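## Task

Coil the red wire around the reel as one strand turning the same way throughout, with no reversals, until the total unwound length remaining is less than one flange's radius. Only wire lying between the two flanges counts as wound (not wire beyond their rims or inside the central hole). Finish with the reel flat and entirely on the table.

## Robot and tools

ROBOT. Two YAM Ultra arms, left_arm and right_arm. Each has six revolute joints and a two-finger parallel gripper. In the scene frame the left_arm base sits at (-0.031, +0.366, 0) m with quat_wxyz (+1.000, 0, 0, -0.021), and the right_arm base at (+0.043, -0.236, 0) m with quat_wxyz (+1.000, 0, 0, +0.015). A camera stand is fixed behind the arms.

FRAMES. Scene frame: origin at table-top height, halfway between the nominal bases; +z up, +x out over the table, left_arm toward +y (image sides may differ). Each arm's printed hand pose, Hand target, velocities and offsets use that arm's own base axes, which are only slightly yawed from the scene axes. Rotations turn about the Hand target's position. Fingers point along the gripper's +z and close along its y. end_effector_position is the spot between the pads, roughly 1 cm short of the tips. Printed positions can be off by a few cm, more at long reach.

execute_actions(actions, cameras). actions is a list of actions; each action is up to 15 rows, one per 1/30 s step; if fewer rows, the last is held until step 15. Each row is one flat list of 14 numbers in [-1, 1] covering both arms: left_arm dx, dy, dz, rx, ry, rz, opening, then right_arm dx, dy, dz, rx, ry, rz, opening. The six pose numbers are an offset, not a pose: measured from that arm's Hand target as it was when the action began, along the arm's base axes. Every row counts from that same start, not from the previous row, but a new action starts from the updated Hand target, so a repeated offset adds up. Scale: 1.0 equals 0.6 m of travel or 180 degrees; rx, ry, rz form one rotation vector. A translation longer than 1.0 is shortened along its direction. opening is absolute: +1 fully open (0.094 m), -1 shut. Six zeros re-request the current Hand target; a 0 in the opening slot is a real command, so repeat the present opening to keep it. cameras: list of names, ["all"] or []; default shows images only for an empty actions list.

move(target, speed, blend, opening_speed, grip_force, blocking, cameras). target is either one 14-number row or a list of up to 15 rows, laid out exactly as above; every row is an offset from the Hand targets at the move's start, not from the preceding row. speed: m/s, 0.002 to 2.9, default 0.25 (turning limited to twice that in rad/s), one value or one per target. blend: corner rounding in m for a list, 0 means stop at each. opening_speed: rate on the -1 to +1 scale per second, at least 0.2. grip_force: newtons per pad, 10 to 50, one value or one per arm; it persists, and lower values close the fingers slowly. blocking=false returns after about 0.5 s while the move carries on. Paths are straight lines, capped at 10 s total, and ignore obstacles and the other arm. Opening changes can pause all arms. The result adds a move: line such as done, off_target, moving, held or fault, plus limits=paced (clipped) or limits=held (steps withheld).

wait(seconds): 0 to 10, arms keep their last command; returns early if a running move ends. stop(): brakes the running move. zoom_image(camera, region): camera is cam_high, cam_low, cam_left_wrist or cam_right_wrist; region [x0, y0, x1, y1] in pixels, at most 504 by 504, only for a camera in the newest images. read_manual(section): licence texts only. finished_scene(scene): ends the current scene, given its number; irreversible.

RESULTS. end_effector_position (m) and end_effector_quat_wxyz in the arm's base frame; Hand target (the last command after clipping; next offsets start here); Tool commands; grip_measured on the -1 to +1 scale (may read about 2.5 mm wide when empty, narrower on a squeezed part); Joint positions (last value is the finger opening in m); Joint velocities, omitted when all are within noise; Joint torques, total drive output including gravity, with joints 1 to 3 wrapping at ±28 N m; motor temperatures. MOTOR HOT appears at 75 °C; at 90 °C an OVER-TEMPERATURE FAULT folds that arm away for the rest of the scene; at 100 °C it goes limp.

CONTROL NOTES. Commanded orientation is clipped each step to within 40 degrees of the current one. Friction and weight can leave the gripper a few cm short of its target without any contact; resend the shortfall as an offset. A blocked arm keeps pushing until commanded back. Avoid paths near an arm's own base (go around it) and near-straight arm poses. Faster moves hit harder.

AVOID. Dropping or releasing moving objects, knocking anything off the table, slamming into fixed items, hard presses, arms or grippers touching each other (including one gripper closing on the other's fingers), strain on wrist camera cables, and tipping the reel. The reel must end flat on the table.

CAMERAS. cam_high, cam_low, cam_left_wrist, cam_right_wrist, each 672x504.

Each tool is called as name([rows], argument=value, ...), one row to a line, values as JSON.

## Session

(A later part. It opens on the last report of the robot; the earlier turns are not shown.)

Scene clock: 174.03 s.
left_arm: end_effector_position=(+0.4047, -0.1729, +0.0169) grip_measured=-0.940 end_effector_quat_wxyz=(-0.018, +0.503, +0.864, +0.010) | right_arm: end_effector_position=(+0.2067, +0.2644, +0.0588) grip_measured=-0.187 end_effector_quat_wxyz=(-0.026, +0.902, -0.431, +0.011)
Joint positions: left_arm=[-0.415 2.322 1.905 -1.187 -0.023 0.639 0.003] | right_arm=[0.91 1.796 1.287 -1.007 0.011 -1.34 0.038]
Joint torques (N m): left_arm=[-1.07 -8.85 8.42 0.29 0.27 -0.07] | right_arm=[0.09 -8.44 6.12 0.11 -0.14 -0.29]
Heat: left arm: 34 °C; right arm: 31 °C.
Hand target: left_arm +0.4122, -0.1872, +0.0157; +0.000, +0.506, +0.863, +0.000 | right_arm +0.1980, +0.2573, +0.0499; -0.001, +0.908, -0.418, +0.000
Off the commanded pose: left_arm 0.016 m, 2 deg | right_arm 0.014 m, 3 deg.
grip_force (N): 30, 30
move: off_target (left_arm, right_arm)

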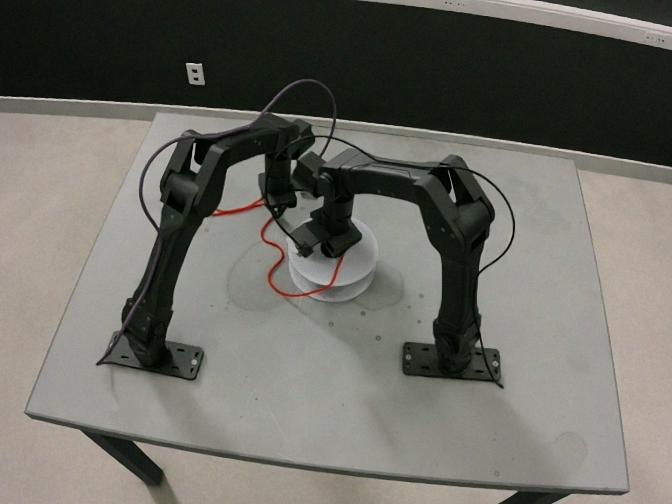

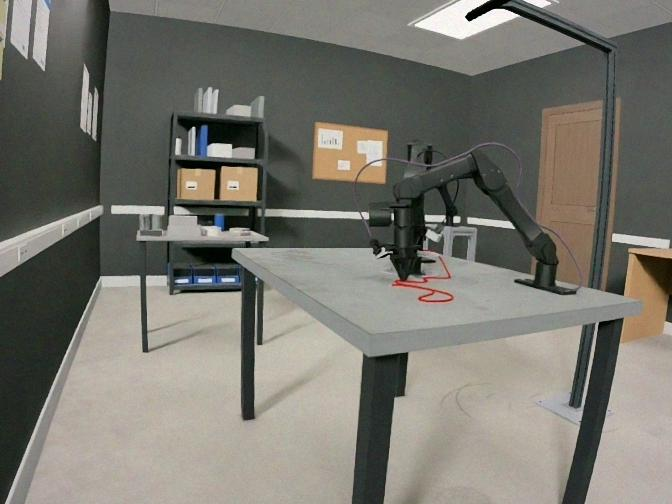

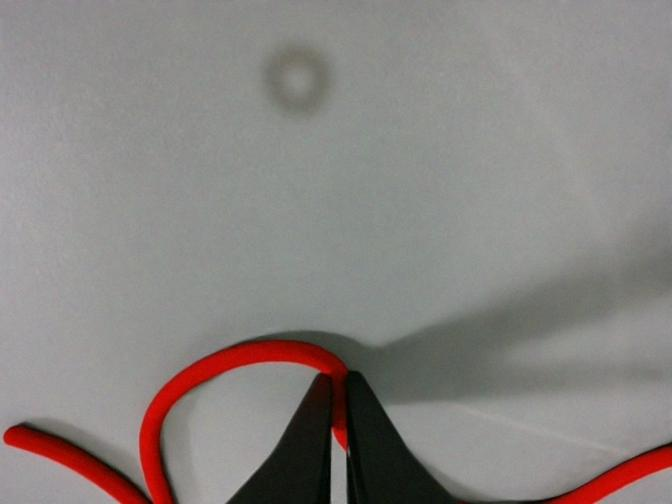

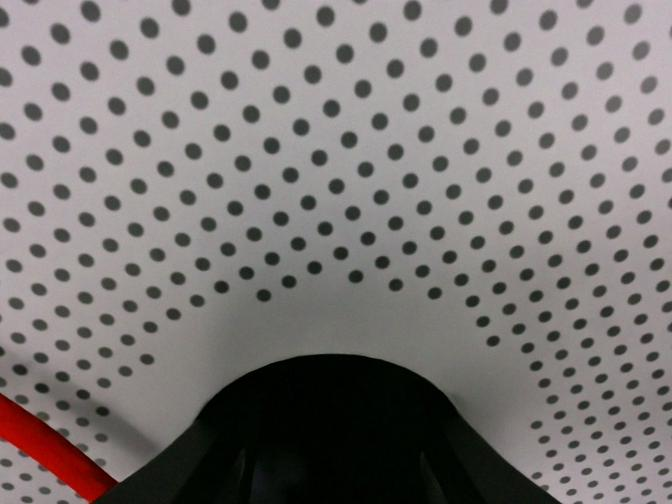

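move(target=[0.05,-0.075,0.0,0,0,0,-1,0,0,0,0,0,0.18,-0.1], speed=0.08, cameras=["all"])

zoom_image(camera="cam_high", region=[160, 180, 420, 340])

zoom_image(camera="cam_low", region=[370, 210, 510, 320])

Scene clock: 179.97 s.
left_arm: end_effector_position=(+0.4365, -0.2181, +0.0180) grip_measured=-0.940 end_effector_quat_wxyz=(-0.017, +0.503, +0.864, +0.009) | right_arm: end_effector_position=(+0.2047, +0.2669, +0.0589) grip_measured=-0.186 end_effector_quat_wxyz=(-0.027, +0.986, -0.163, +0.011)
Joint positions: left_arm=[-0.473 2.587 2.389 -1.407 -0.021 0.582 0.003] | right_arm=[0.91 1.796 1.287 -1.004 -0.006 -1.904 0.038]
Joint torques (N m): left_arm=[-1.02 -10.13 8.49 0.31 0.23 -0.06] | right_arm=[-0.02 -8.38 6.06 0.08 0.04 -0.32]
Heat: left arm: 34 °C; right arm: 31 °C.
Hand target: left_arm +0.4421, -0.2321, +0.0155; +0.000, +0.506, +0.863, +0.000 | right_arm +0.1980, +0.2573, +0.0499; -0.001, +0.989, -0.148, +0.000
Off the commanded pose: left_arm 0.015 m, 2 deg | right_arm 0.015 m, 4 deg.
grip_force (N): 30, 30
move: off_target (left_arm, right_arm)

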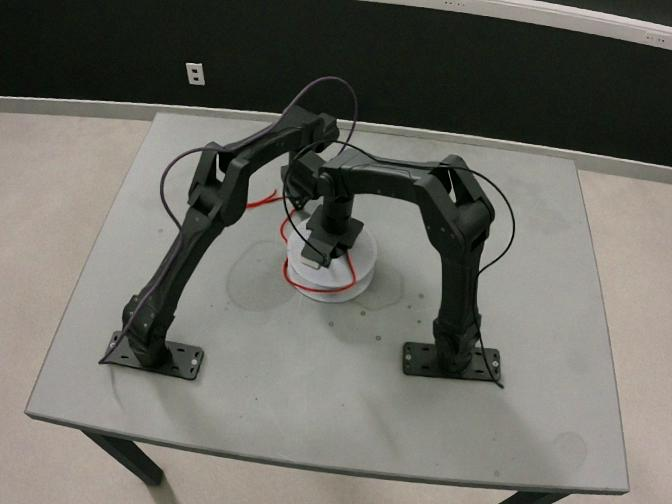

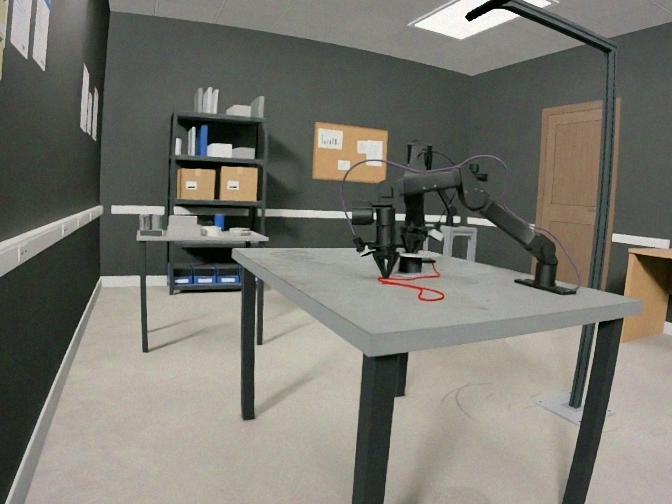

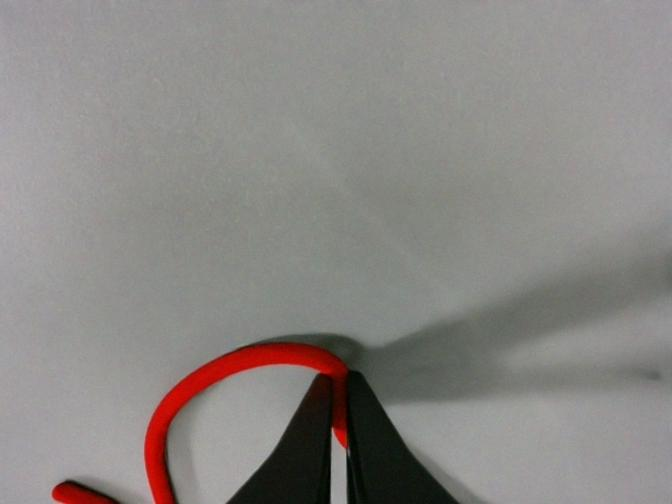

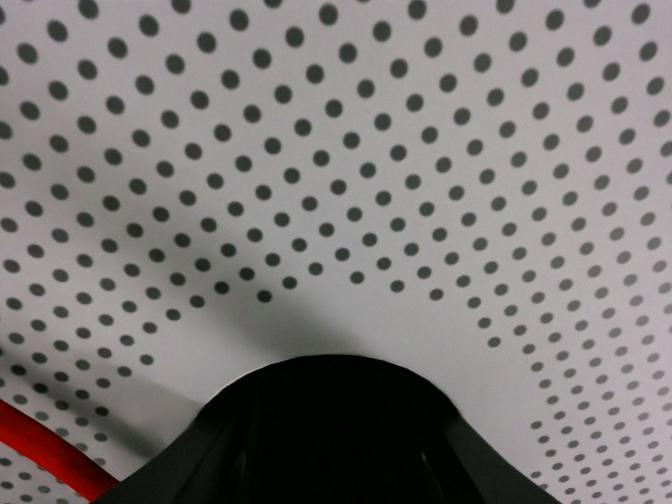

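Scaled by 1.938 from the camera's 672x504 image, which has a finer 960x720 frame.

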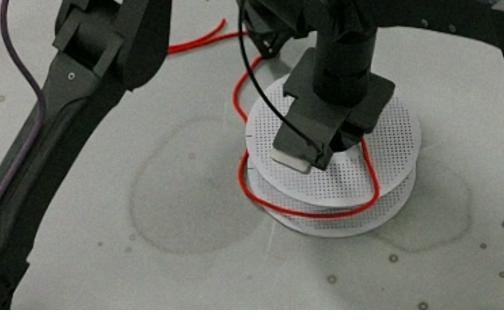

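Scaled by 3.600 from the camera's 672x504 image, which has a finer 960x720 frame.

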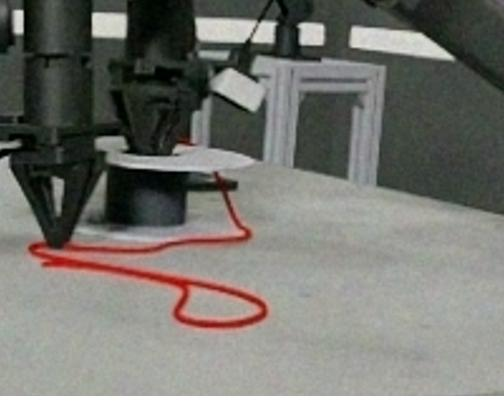

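move(target=[0.06,0.075,0.005,0,0,0,-1,0,0,0,0,0,0,-0.1], speed=0.06, cameras=["all"])

zoom_image(camera="cam_high", region=[160, 180, 420, 340])

zoom_image(camera="cam_low", region=[370, 210, 510, 320])

Scene clock: 183.67 s.
left_arm: end_effector_position=(+0.4766, -0.1906, +0.0208) grip_measured=-0.940 end_effector_quat_wxyz=(+0.005, +0.505, +0.863, +0.001) | right_arm: end_effector_position=(+0.2047, +0.2669, +0.0589) grip_measured=-0.186 end_effector_quat_wxyz=(-0.027, +0.986, -0.163, +0.011)
Joint positions: left_arm=[-0.383 2.751 2.719 -1.529 -0.001 0.676 0.003] | right_arm=[0.91 1.796 1.287 -1.004 -0.006 -1.905 0.038]
Joint torques (N m): left_arm=[0.68 -10.76 8.16 -0.01 0.02 0.08] | right_arm=[0.01 -8.44 6.16 0.07 0.03 -0.33]
Heat: left arm: 34 °C; right arm: 31 °C.
Hand target: left_arm +0.4782, -0.1872, +0.0185; +0.000, +0.506, +0.863, +0.000 | right_arm +0.1980, +0.2573, +0.0499; -0.001, +0.989, -0.148, +0.000
Off the commanded pose: left_arm 0.004 m, 1 deg | right_arm 0.015 m, 4 deg.
grip_force (N): 30, 30
move: off_target (right_arm)

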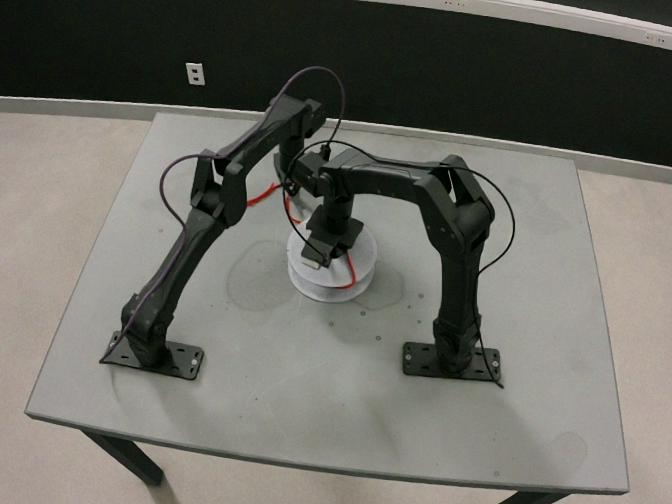

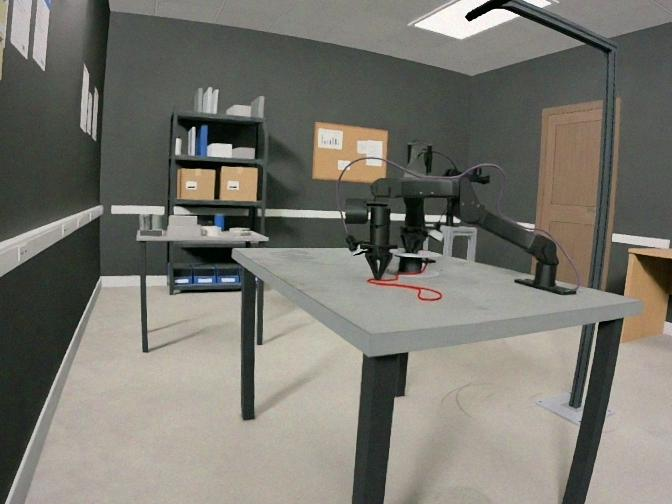

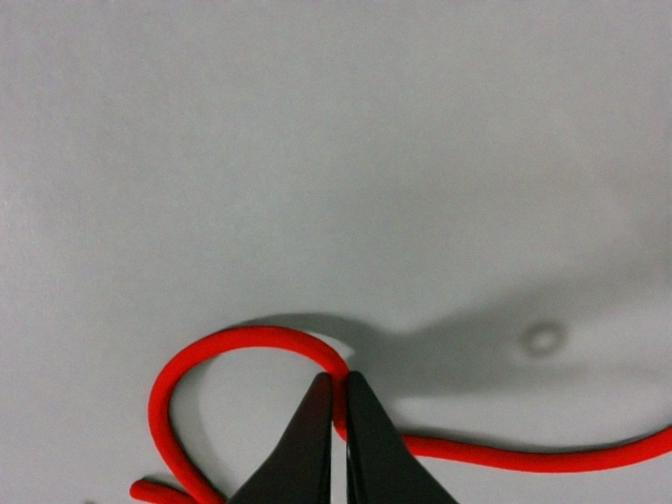

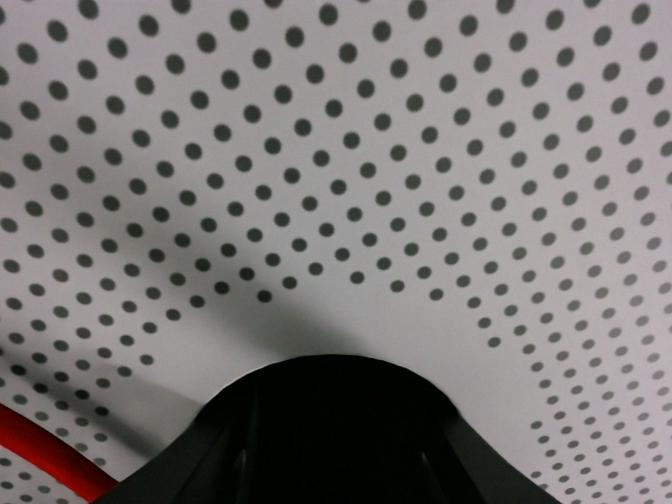

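Scaled by 1.938 from the camera's 672x504 image, which has a finer 960x720 frame.

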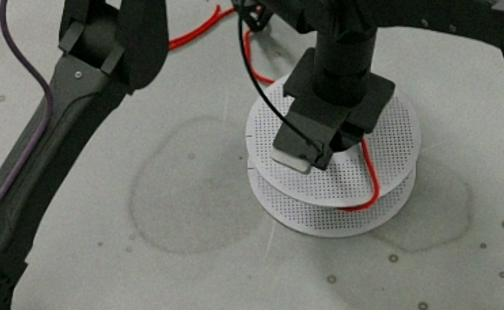

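Scaled by 3.600 from the camera's 672x504 image, which has a finer 960x720 frame.

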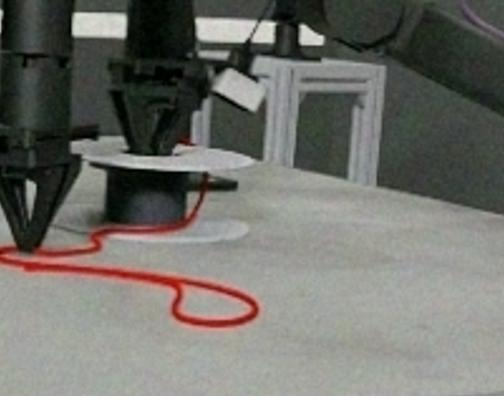

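move([
  [0.01,0.01,0,0,0,0,-1,0,0,0,0,0,0,-0.95],
  [0.01,0.01,0,0,0,0,-1,0,0,0.07,0,0,0,-0.95],
  [0.01,0.01,0,0,0,0,-1,0,0,0.07,0,0,-0.5,-0.95],
  [0.01,0.01,0,0,0,0,-1,0,0,0.07,0,0,-0.98,-0.95],
], speed=0.3, blend=[0,0.01,0.01,0], cameras=["all"])

zoom_image(camera="cam_high", region=[160, 180, 420, 340])

zoom_image(camera="cam_low", region=[370, 210, 510, 320])

Scene clock: 194.00 s.
left_arm: end_effector_position=(+0.4803, -0.1850, +0.0205) grip_measured=-0.940 end_effector_quat_wxyz=(+0.005, +0.506, +0.863, +0.000) | right_arm: end_effector_position=(+0.1957, +0.2553, +0.0818) grip_measured=-0.948 end_effector_quat_wxyz=(-0.008, +0.113, +0.993, -0.008)
Joint positions: left_arm=[-0.369 2.787 2.79 -1.564 0.001 0.691 0.003] | right_arm=[0.91 1.796 1.382 -1.178 -0.006 1.137 0.002]
Joint torques (N m): left_arm=[0.83 -10.86 8.18 0.06 0 0.1] | right_arm=[0.09 -11.03 9.06 0.02 0.02 0.11]
Motor temperatures (°C): left_arm=[28 35 34 25 23 25 25] | right_arm=[24 33 29 31 23 24 25]
Heat: left arm: 35 °C; right arm: 33 °C.
Hand target: left_arm +0.4842, -0.1811, +0.0186; +0.000, +0.506, +0.863, +0.000 | right_arm +0.1980, +0.2573, +0.0919; +0.000, +0.117, +0.993, -0.001
Off the commanded pose: left_arm 0.006 m, 1 deg | right_arm 0.011 m, 1 deg.
joint sent to its limit (left arm) — joint 4 (wrist pitch), lower limit. The joint targets still meet the commanded pose.
grip_force (N): 30, 30
move: off_target (right_arm)

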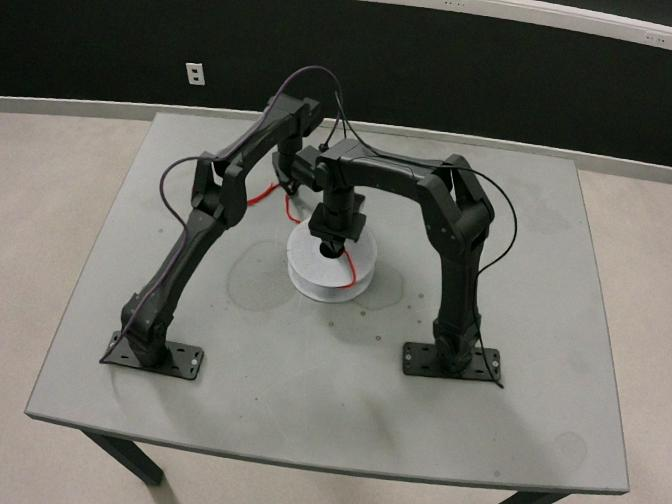

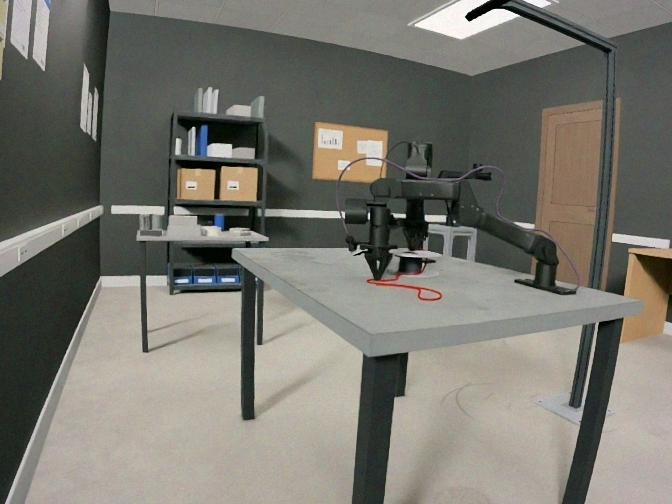

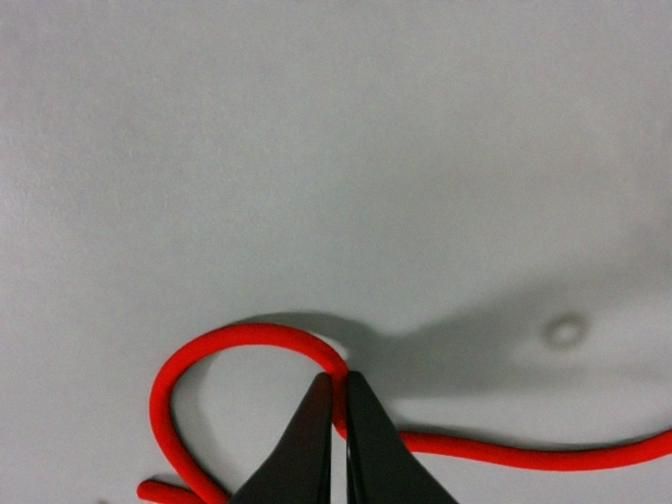

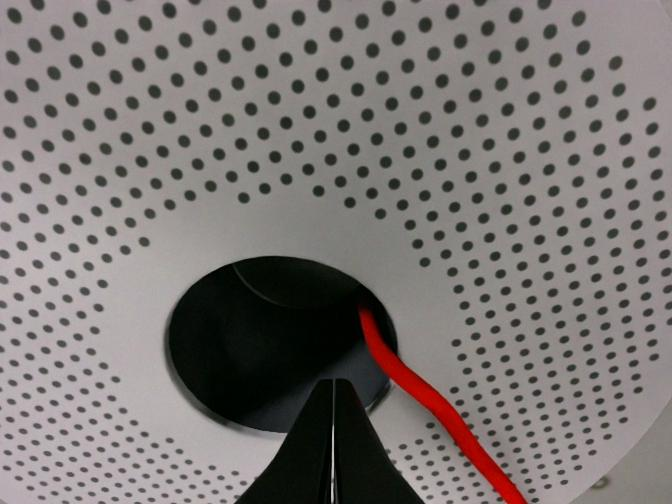

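Scaled by 1.938 from the camera's 672x504 image, which has a finer 960x720 frame.

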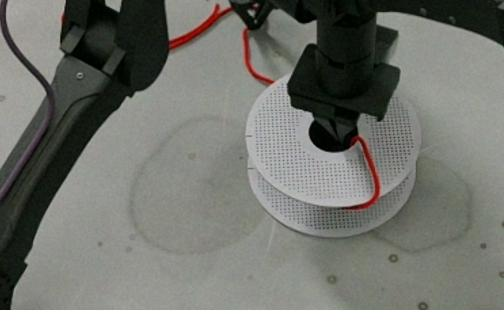

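Scaled by 3.600 from the camera's 672x504 image, which has a finer 960x720 frame.

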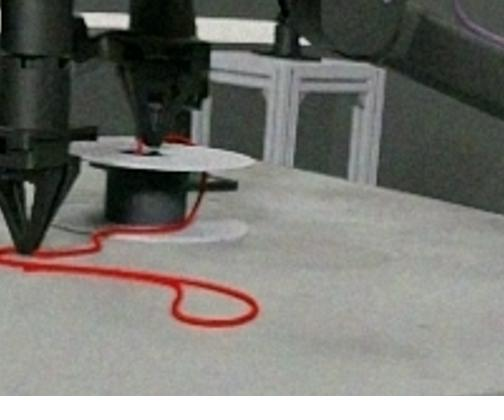

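move(target=[0,0,0,0,0,0,-1,0.0142,0.0212,0,0,0,-0.055,-0.95], cameras=["cam_right_wrist"])

Scene clock: 197.67 s.
left_arm: end_effector_position=(+0.4803, -0.1850, +0.0205) grip_measured=-0.940 end_effector_quat_wxyz=(+0.005, +0.506, +0.863, +0.000) | right_arm: end_effector_position=(+0.2059, +0.2684, +0.0919) grip_measured=-0.948 end_effector_quat_wxyz=(+0.000, +0.200, +0.980, +0.007)
Joint positions: left_arm=[-0.369 2.787 2.79 -1.564 0.001 0.691 0.003] | right_arm=[0.91 1.82 1.452 -1.19 -0.006 1.313 0.002]
Joint torques (N m): left_arm=[0.81 -10.84 8.17 0.07 -0.01 0.09] | right_arm=[0.34 -8.51 9.31 0.03 0.02 0.1]
Heat: left arm: 35 °C; right arm: 33 °C.
Hand target: left_arm +0.4842, -0.1811, +0.0186; +0.000, +0.506, +0.863, +0.000 | right_arm +0.2064, +0.2700, +0.0919; +0.000, +0.202, +0.979, -0.001
Off the commanded pose: left_arm 0.006 m, 1 deg | right_arm 0.002 m, 1 deg.
joint sent to its limit (left arm) — joint 4 (wrist pitch), lower limit. The joint targets still meet the commanded pose.
grip_force (N): 30, 30
move: done
Images, in order (width x height): cam_right_wrist 672x504.

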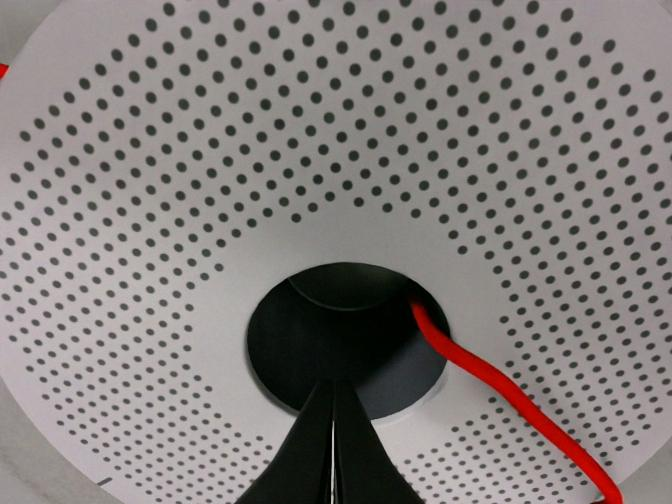

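move([
  [0,0,0,0,0,0,-1,0,0,-0.07,0,0,0,-0.95],
  [0,0,0,0,0,0,-1,0,0,-0.07,0,0,0,-0.1],
], speed=0.08, cameras=["cam_right_wrist"])

Scene clock: 200.13 s.
left_arm: end_effector_position=(+0.4803, -0.1850, +0.0205) grip_measured=-0.940 end_effector_quat_wxyz=(+0.005, +0.506, +0.863, +0.000) | right_arm: end_effector_position=(+0.2087, +0.2724, +0.0592) grip_measured=-0.185 end_effector_quat_wxyz=(+0.002, +0.201, +0.980, +0.013)
Joint positions: left_arm=[-0.369 2.787 2.79 -1.564 0.001 0.691 0.003] | right_arm=[0.91 1.85 1.359 -1.055 -0.008 1.314 0.038]
Joint torques (N m): left_arm=[0.83 -10.85 8.18 0.06 -0.01 0.09] | right_arm=[0.28 -8.59 6.17 0.33 0.05 0.09]
Heat: left arm: 35 °C; right arm: 33 °C.
Hand target: left_arm +0.4842, -0.1811, +0.0186; +0.000, +0.506, +0.863, +0.000 | right_arm +0.2065, +0.2700, +0.0499; +0.000, +0.202, +0.979, -0.001
Off the commanded pose: left_arm 0.006 m, 1 deg | right_arm 0.010 m, 2 deg.
joint sent to its limit (left arm) — joint 4 (wrist pitch), lower limit. The joint targets still meet the commanded pose.
grip_force (N): 30, 30
move: done
Images, in order (width x height): cam_right_wrist 672x504.

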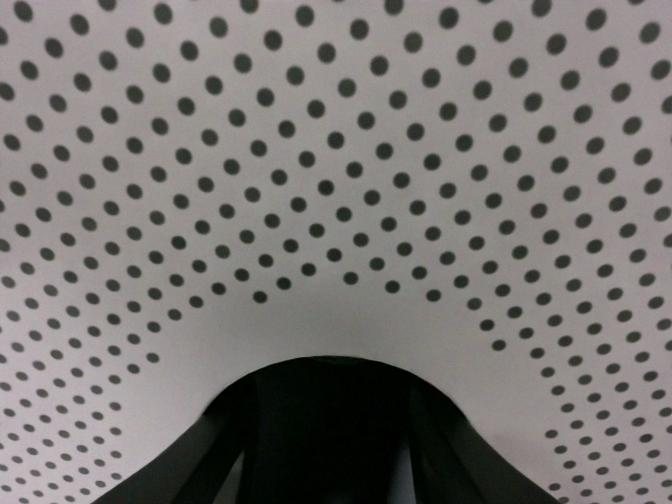

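move([
  [0,0,0,0,0,0,0,0,0,0,0,0,0,-0.1],
  [0,0,0.17,0,0,0,0,0,0,0,0,0,0,-0.1],
  [-0.11,0.12,0.17,0,0,0,0,0,0,0,0,0,0,-0.1],
], speed=0.2, blend=[0,0.02,0], cameras=["cam_left_wrist","cam_high"])

Scene clock: 206.80 s.
left_arm: end_effector_position=(+0.4166, -0.1070, +0.1071) grip_measured=-0.002 end_effector_quat_wxyz=(-0.022, +0.501, +0.865, -0.004) | right_arm: end_effector_position=(+0.2087, +0.2724, +0.0592) grip_measured=-0.185 end_effector_quat_wxyz=(+0.002, +0.201, +0.980, +0.013)
Joint positions: left_arm=[-0.255 2.282 2.196 -1.529 -0.003 0.794 0.047] | right_arm=[0.91 1.85 1.359 -1.055 -0.008 1.314 0.038]
Joint torques (N m): left_arm=[-0.14 -12.71 4.82 0.16 0.03 0.05] | right_arm=[0.34 -8.62 6.16 0.32 0.06 0.09]
Heat: left arm: 35 °C; right arm: 33 °C.
Hand target: left_arm +0.4182, -0.1092, +0.1206; +0.000, +0.506, +0.863, +0.000 | right_arm +0.2065, +0.2700, +0.0499; +0.000, +0.202, +0.979, -0.001
Off the commanded pose: left_arm 0.014 m, 3 deg | right_arm 0.010 m, 2 deg.
grip_force (N): 30, 30
move: off_target (left_arm)
Images, in order (width x height): cam_high 672x504, cam_left_wrist 672x504.

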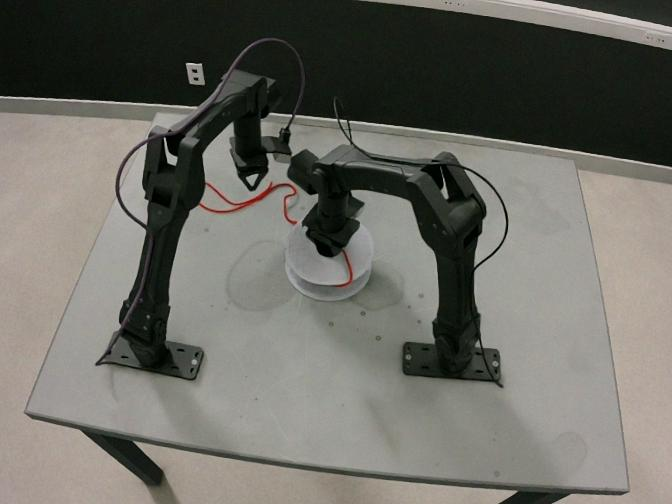

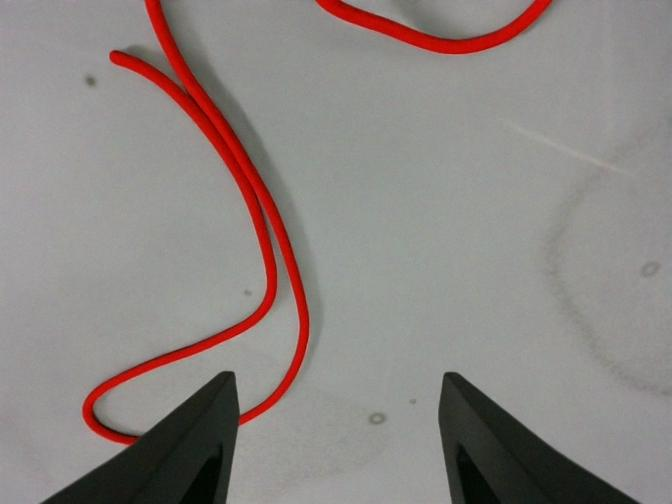

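move(target=[-0.0277,0.1277,-0.101,0,0,0,-0.5,0,0,0,0,0,0,-0.1], speed=0.2, cameras=["cam_left_wrist"])

Scene clock: 210.03 s.
left_arm: end_effector_position=(+0.3978, -0.0293, +0.0463) grip_measured=-0.498 end_effector_quat_wxyz=(-0.024, +0.501, +0.865, -0.006) | right_arm: end_effector_position=(+0.2087, +0.2724, +0.0592) grip_measured=-0.185 end_effector_quat_wxyz=(+0.002, +0.201, +0.980, +0.013)
Joint positions: left_arm=[-0.08 2.142 1.726 -1.203 -0.009 0.969 0.024] | right_arm=[0.91 1.85 1.359 -1.055 -0.008 1.314 0.038]
Joint torques (N m): left_arm=[-0.23 -12.08 4.93 0.16 0.1 0.11] | right_arm=[0.49 -8.62 6.17 0.32 0.04 0.09]
Heat: left arm: 36 °C; right arm: 32 °C.
Hand target: left_arm +0.4016, -0.0326, +0.0601; +0.000, +0.506, +0.863, +0.000 | right_arm +0.2065, +0.2700, +0.0499; +0.000, +0.202, +0.979, -0.001
Off the commanded pose: left_arm 0.015 m, 3 deg | right_arm 0.010 m, 2 deg.
grip_force (N): 30, 30
move: off_target (left_arm)
Images, in order (width x height): cam_left_wrist 672x504.

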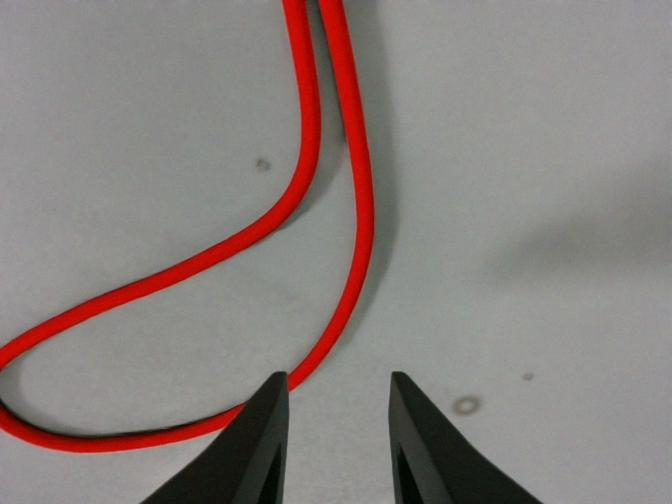

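move(target=[-0.0043,-0.004,-0.078,0,0,0,-0.5,0,0,0,0,0,0,-0.1], speed=0.1, cameras=["cam_left_wrist"])

Scene clock: 212.20 s.
left_arm: end_effector_position=(+0.3927, -0.0289, +0.0147) grip_measured=-0.498 end_effector_quat_wxyz=(-0.018, +0.501, +0.865, -0.004) | right_arm: end_effector_position=(+0.2087, +0.2724, +0.0592) grip_measured=-0.185 end_effector_quat_wxyz=(+0.002, +0.201, +0.980, +0.013)
Joint positions: left_arm=[-0.08 2.141 1.596 -1.062 -0.009 0.969 0.024] | right_arm=[0.91 1.85 1.359 -1.055 -0.008 1.314 0.038]
Joint torques (N m): left_arm=[-0.76 -9.35 4.08 0.52 0.1 0.03] | right_arm=[0.4 -8.58 6.15 0.33 0.05 0.1]
Heat: left arm: 36 °C; right arm: 32 °C.
Hand target: left_arm +0.3990, -0.0349, +0.0132; +0.000, +0.506, +0.863, +0.000 | right_arm +0.2065, +0.2700, +0.0499; +0.000, +0.202, +0.979, -0.001
Off the commanded pose: left_arm 0.009 m, 2 deg | right_arm 0.010 m, 2 deg.
grip_force (N): 30, 30
move: done
Images, in order (width x height): cam_left_wrist 672x504.

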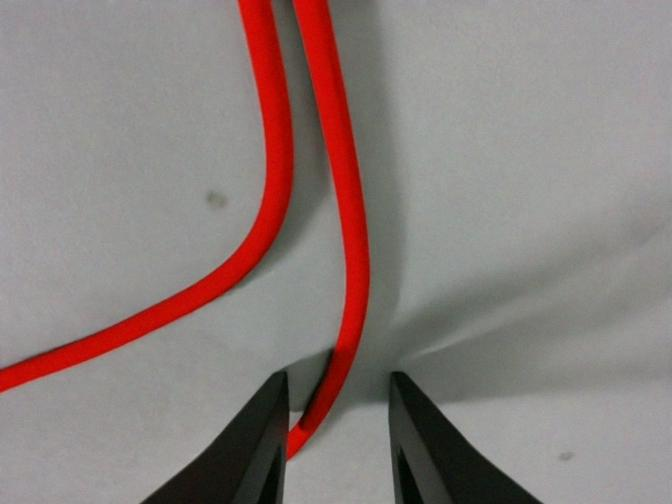

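move([
  [0.0067,-0.0115,0.003,0,0,0,-0.5,0,0,0,0,0,0,-0.1],
  [0.0067,-0.0115,-0.003,0,0,0,-1,0,0,0,0,0,0,-0.1],
], speed=0.05, opening_speed=0.7, cameras=["cam_left_wrist"])

Scene clock: 215.97 s.
left_arm: end_effector_position=(+0.3982, -0.0342, +0.0146) grip_measured=-0.935 end_effector_quat_wxyz=(-0.010, +0.504, +0.864, +0.005) | right_arm: end_effector_position=(+0.2087, +0.2724, +0.0592) grip_measured=-0.185 end_effector_quat_wxyz=(+0.002, +0.201, +0.980, +0.013)
Joint positions: left_arm=[-0.097 2.141 1.596 -1.039 -0.018 0.96 0.003] | right_arm=[0.91 1.85 1.359 -1.055 -0.008 1.314 0.038]
Joint torques (N m): left_arm=[-0.77 -8.06 6.12 0.28 0.2 -0.05] | right_arm=[0.38 -8.7 6.05 0.33 0.06 0.07]
Heat: left arm: 36 °C; right arm: 32 °C.
Hand target: left_arm +0.4030, -0.0419, +0.0114; +0.000, +0.506, +0.863, +0.000 | right_arm +0.2065, +0.2700, +0.0499; +0.000, +0.202, +0.979, -0.001
Off the commanded pose: left_arm 0.010 m, 1 deg | right_arm 0.010 m, 2 deg.
grip_force (N): 30, 30
move: done; target 2's new opening was sent with left_arm's hand 0.014 m and 2 deg from that target
Images, in order (width x height): cam_left_wrist 672x504.

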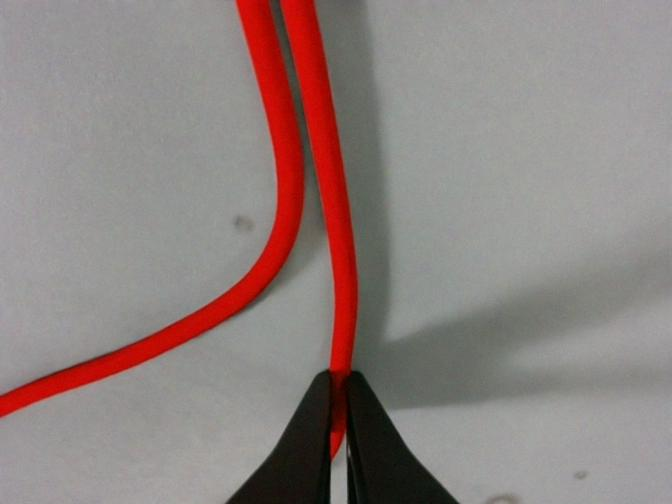

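move(target=[0,0.0,0.03,0,0,0,-1,0,0,0,0,0,0.5,-0.1], speed=0.12, cameras=["all"])

zoom_image(camera="cam_high", region=[160, 150, 420, 340])

zoom_image(camera="cam_low", region=[370, 210, 510, 320])

Scene clock: 225.03 s.
left_arm: end_effector_position=(+0.3977, -0.0354, +0.0197) grip_measured=-0.938 end_effector_quat_wxyz=(-0.012, +0.504, +0.864, +0.001) | right_arm: end_effector_position=(+0.2056, +0.2754, +0.0593) grip_measured=-0.181 end_effector_quat_wxyz=(+0.007, -0.537, +0.844, +0.019)
Joint positions: left_arm=[-0.097 2.141 1.618 -1.068 -0.011 0.96 0.003] | right_arm=[0.91 1.85 1.359 -1.053 -0.031 -0.222 0.038]
Joint torques (N m): left_arm=[-0.77 -9.48 8.14 -0.07 0.13 -0.05] | right_arm=[0.38 -8.72 6.11 0.32 0.27 -0.3]
Heat: left arm: 35 °C; right arm: 32 °C.
Hand target: left_arm +0.4030, -0.0419, +0.0294; +0.000, +0.506, +0.863, +0.000 | right_arm +0.2065, +0.2700, +0.0499; +0.000, -0.549, +0.836, -0.001
Off the commanded pose: left_arm 0.013 m, 1 deg | right_arm 0.011 m, 3 deg.
grip_force (N): 30, 30
move: off_target (left_arm, right_arm)

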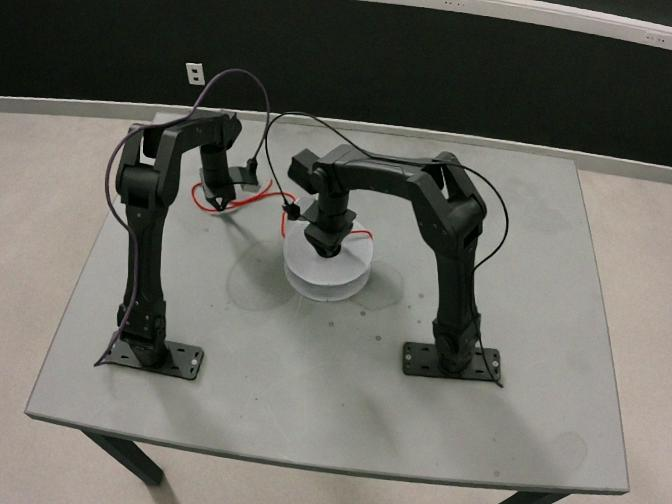

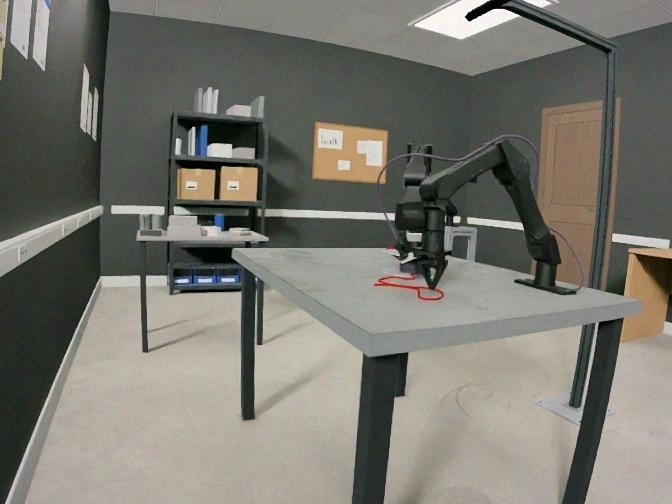

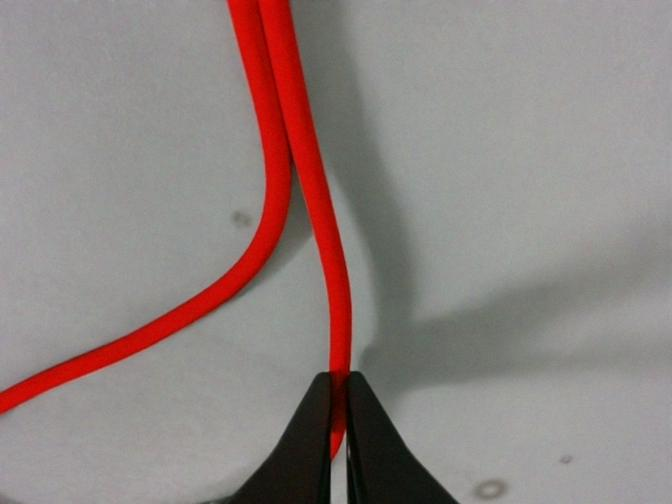

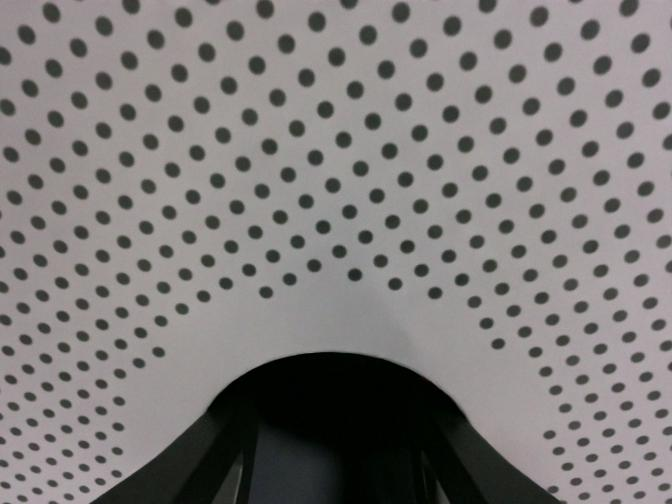

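Scaled by 1.938 from the camera's 672x504 image, which has a finer 960x720 frame.

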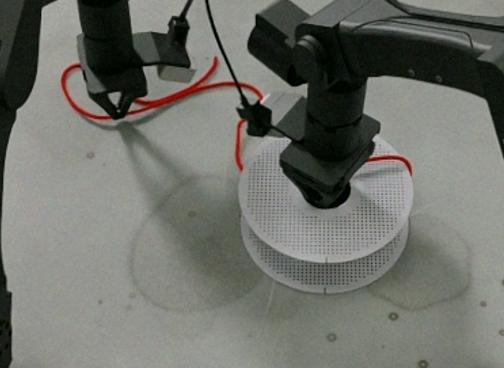

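Scaled by 3.600 from the camera's 672x504 image, which has a finer 960x720 frame.

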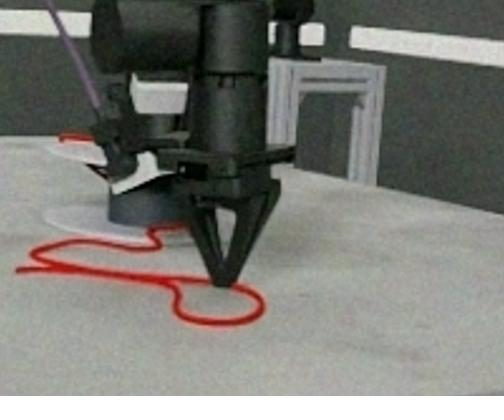

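move(target=[0,0.0,0.02,0,0,0,-1,0,0,0,0,0,0.49,-0.1], speed=0.12, cameras=["all"])

zoom_image(camera="cam_high", region=[160, 150, 420, 340])

zoom_image(camera="cam_low", region=[370, 210, 510, 320])

Scene clock: 233.57 s.
left_arm: end_effector_position=(+0.3964, -0.0354, +0.0273) grip_measured=-0.938 end_effector_quat_wxyz=(-0.018, +0.504, +0.864, -0.002) | right_arm: end_effector_position=(+0.1983, +0.2634, +0.0593) grip_measured=-0.180 end_effector_quat_wxyz=(+0.009, +0.972, -0.235, -0.016)
Joint positions: left_arm=[-0.097 2.141 1.648 -1.112 -0.011 0.96 0.003] | right_arm=[0.91 1.85 1.359 -1.109 -0.022 -1.756 0.039]
Joint torques (N m): left_arm=[-0.77 -10.32 8.18 -0.08 0.13 -0.05] | right_arm=[0.43 -8.73 6 0.78 0.2 -0.34]
Heat: left arm: 35 °C; right arm: 32 °C.
Hand target: left_arm +0.4030, -0.0420, +0.0413; +0.000, +0.506, +0.863, +0.000 | right_arm +0.2065, +0.2700, +0.0499; -0.001, +0.976, -0.218, +0.000
Off the commanded pose: left_arm 0.017 m, 2 deg | right_arm 0.014 m, 3 deg.
grip_force (N): 30, 30
move: off_target (left_arm, right_arm)

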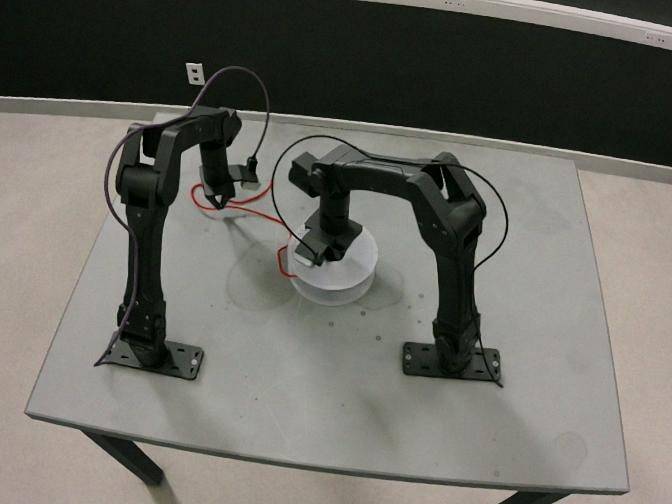

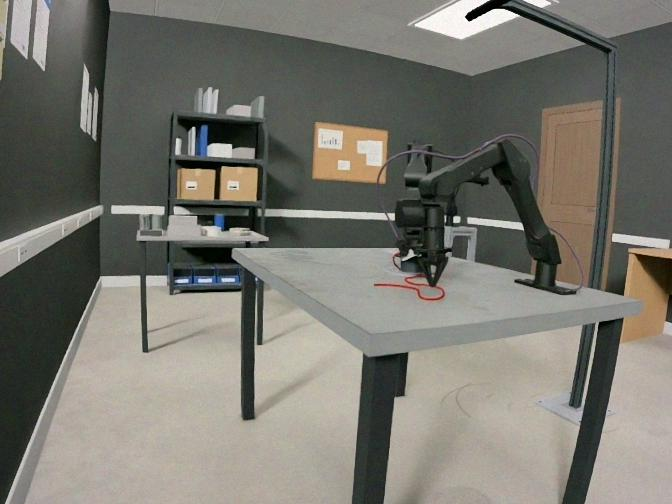

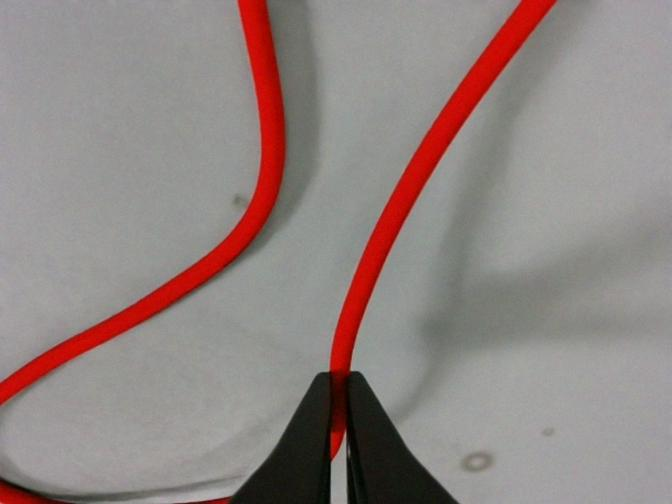

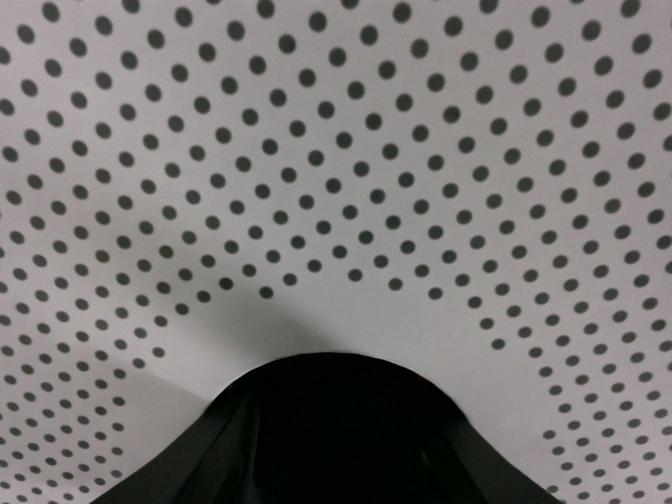

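Scaled by 1.938 from the camera's 672x504 image, which has a finer 960x720 frame.

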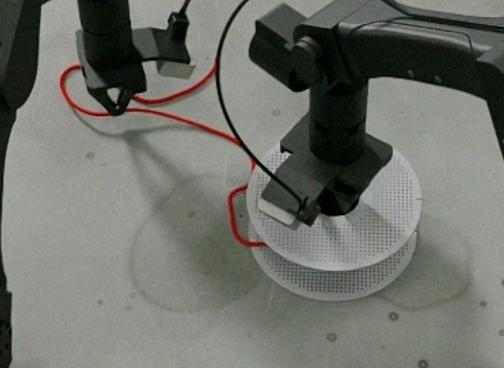

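Scaled by 3.600 from the camera's 672x504 image, which has a finer 960x720 frame.

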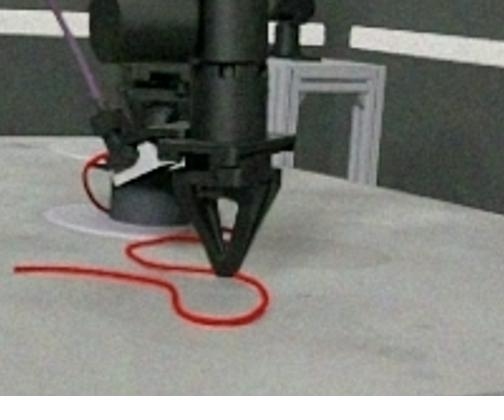

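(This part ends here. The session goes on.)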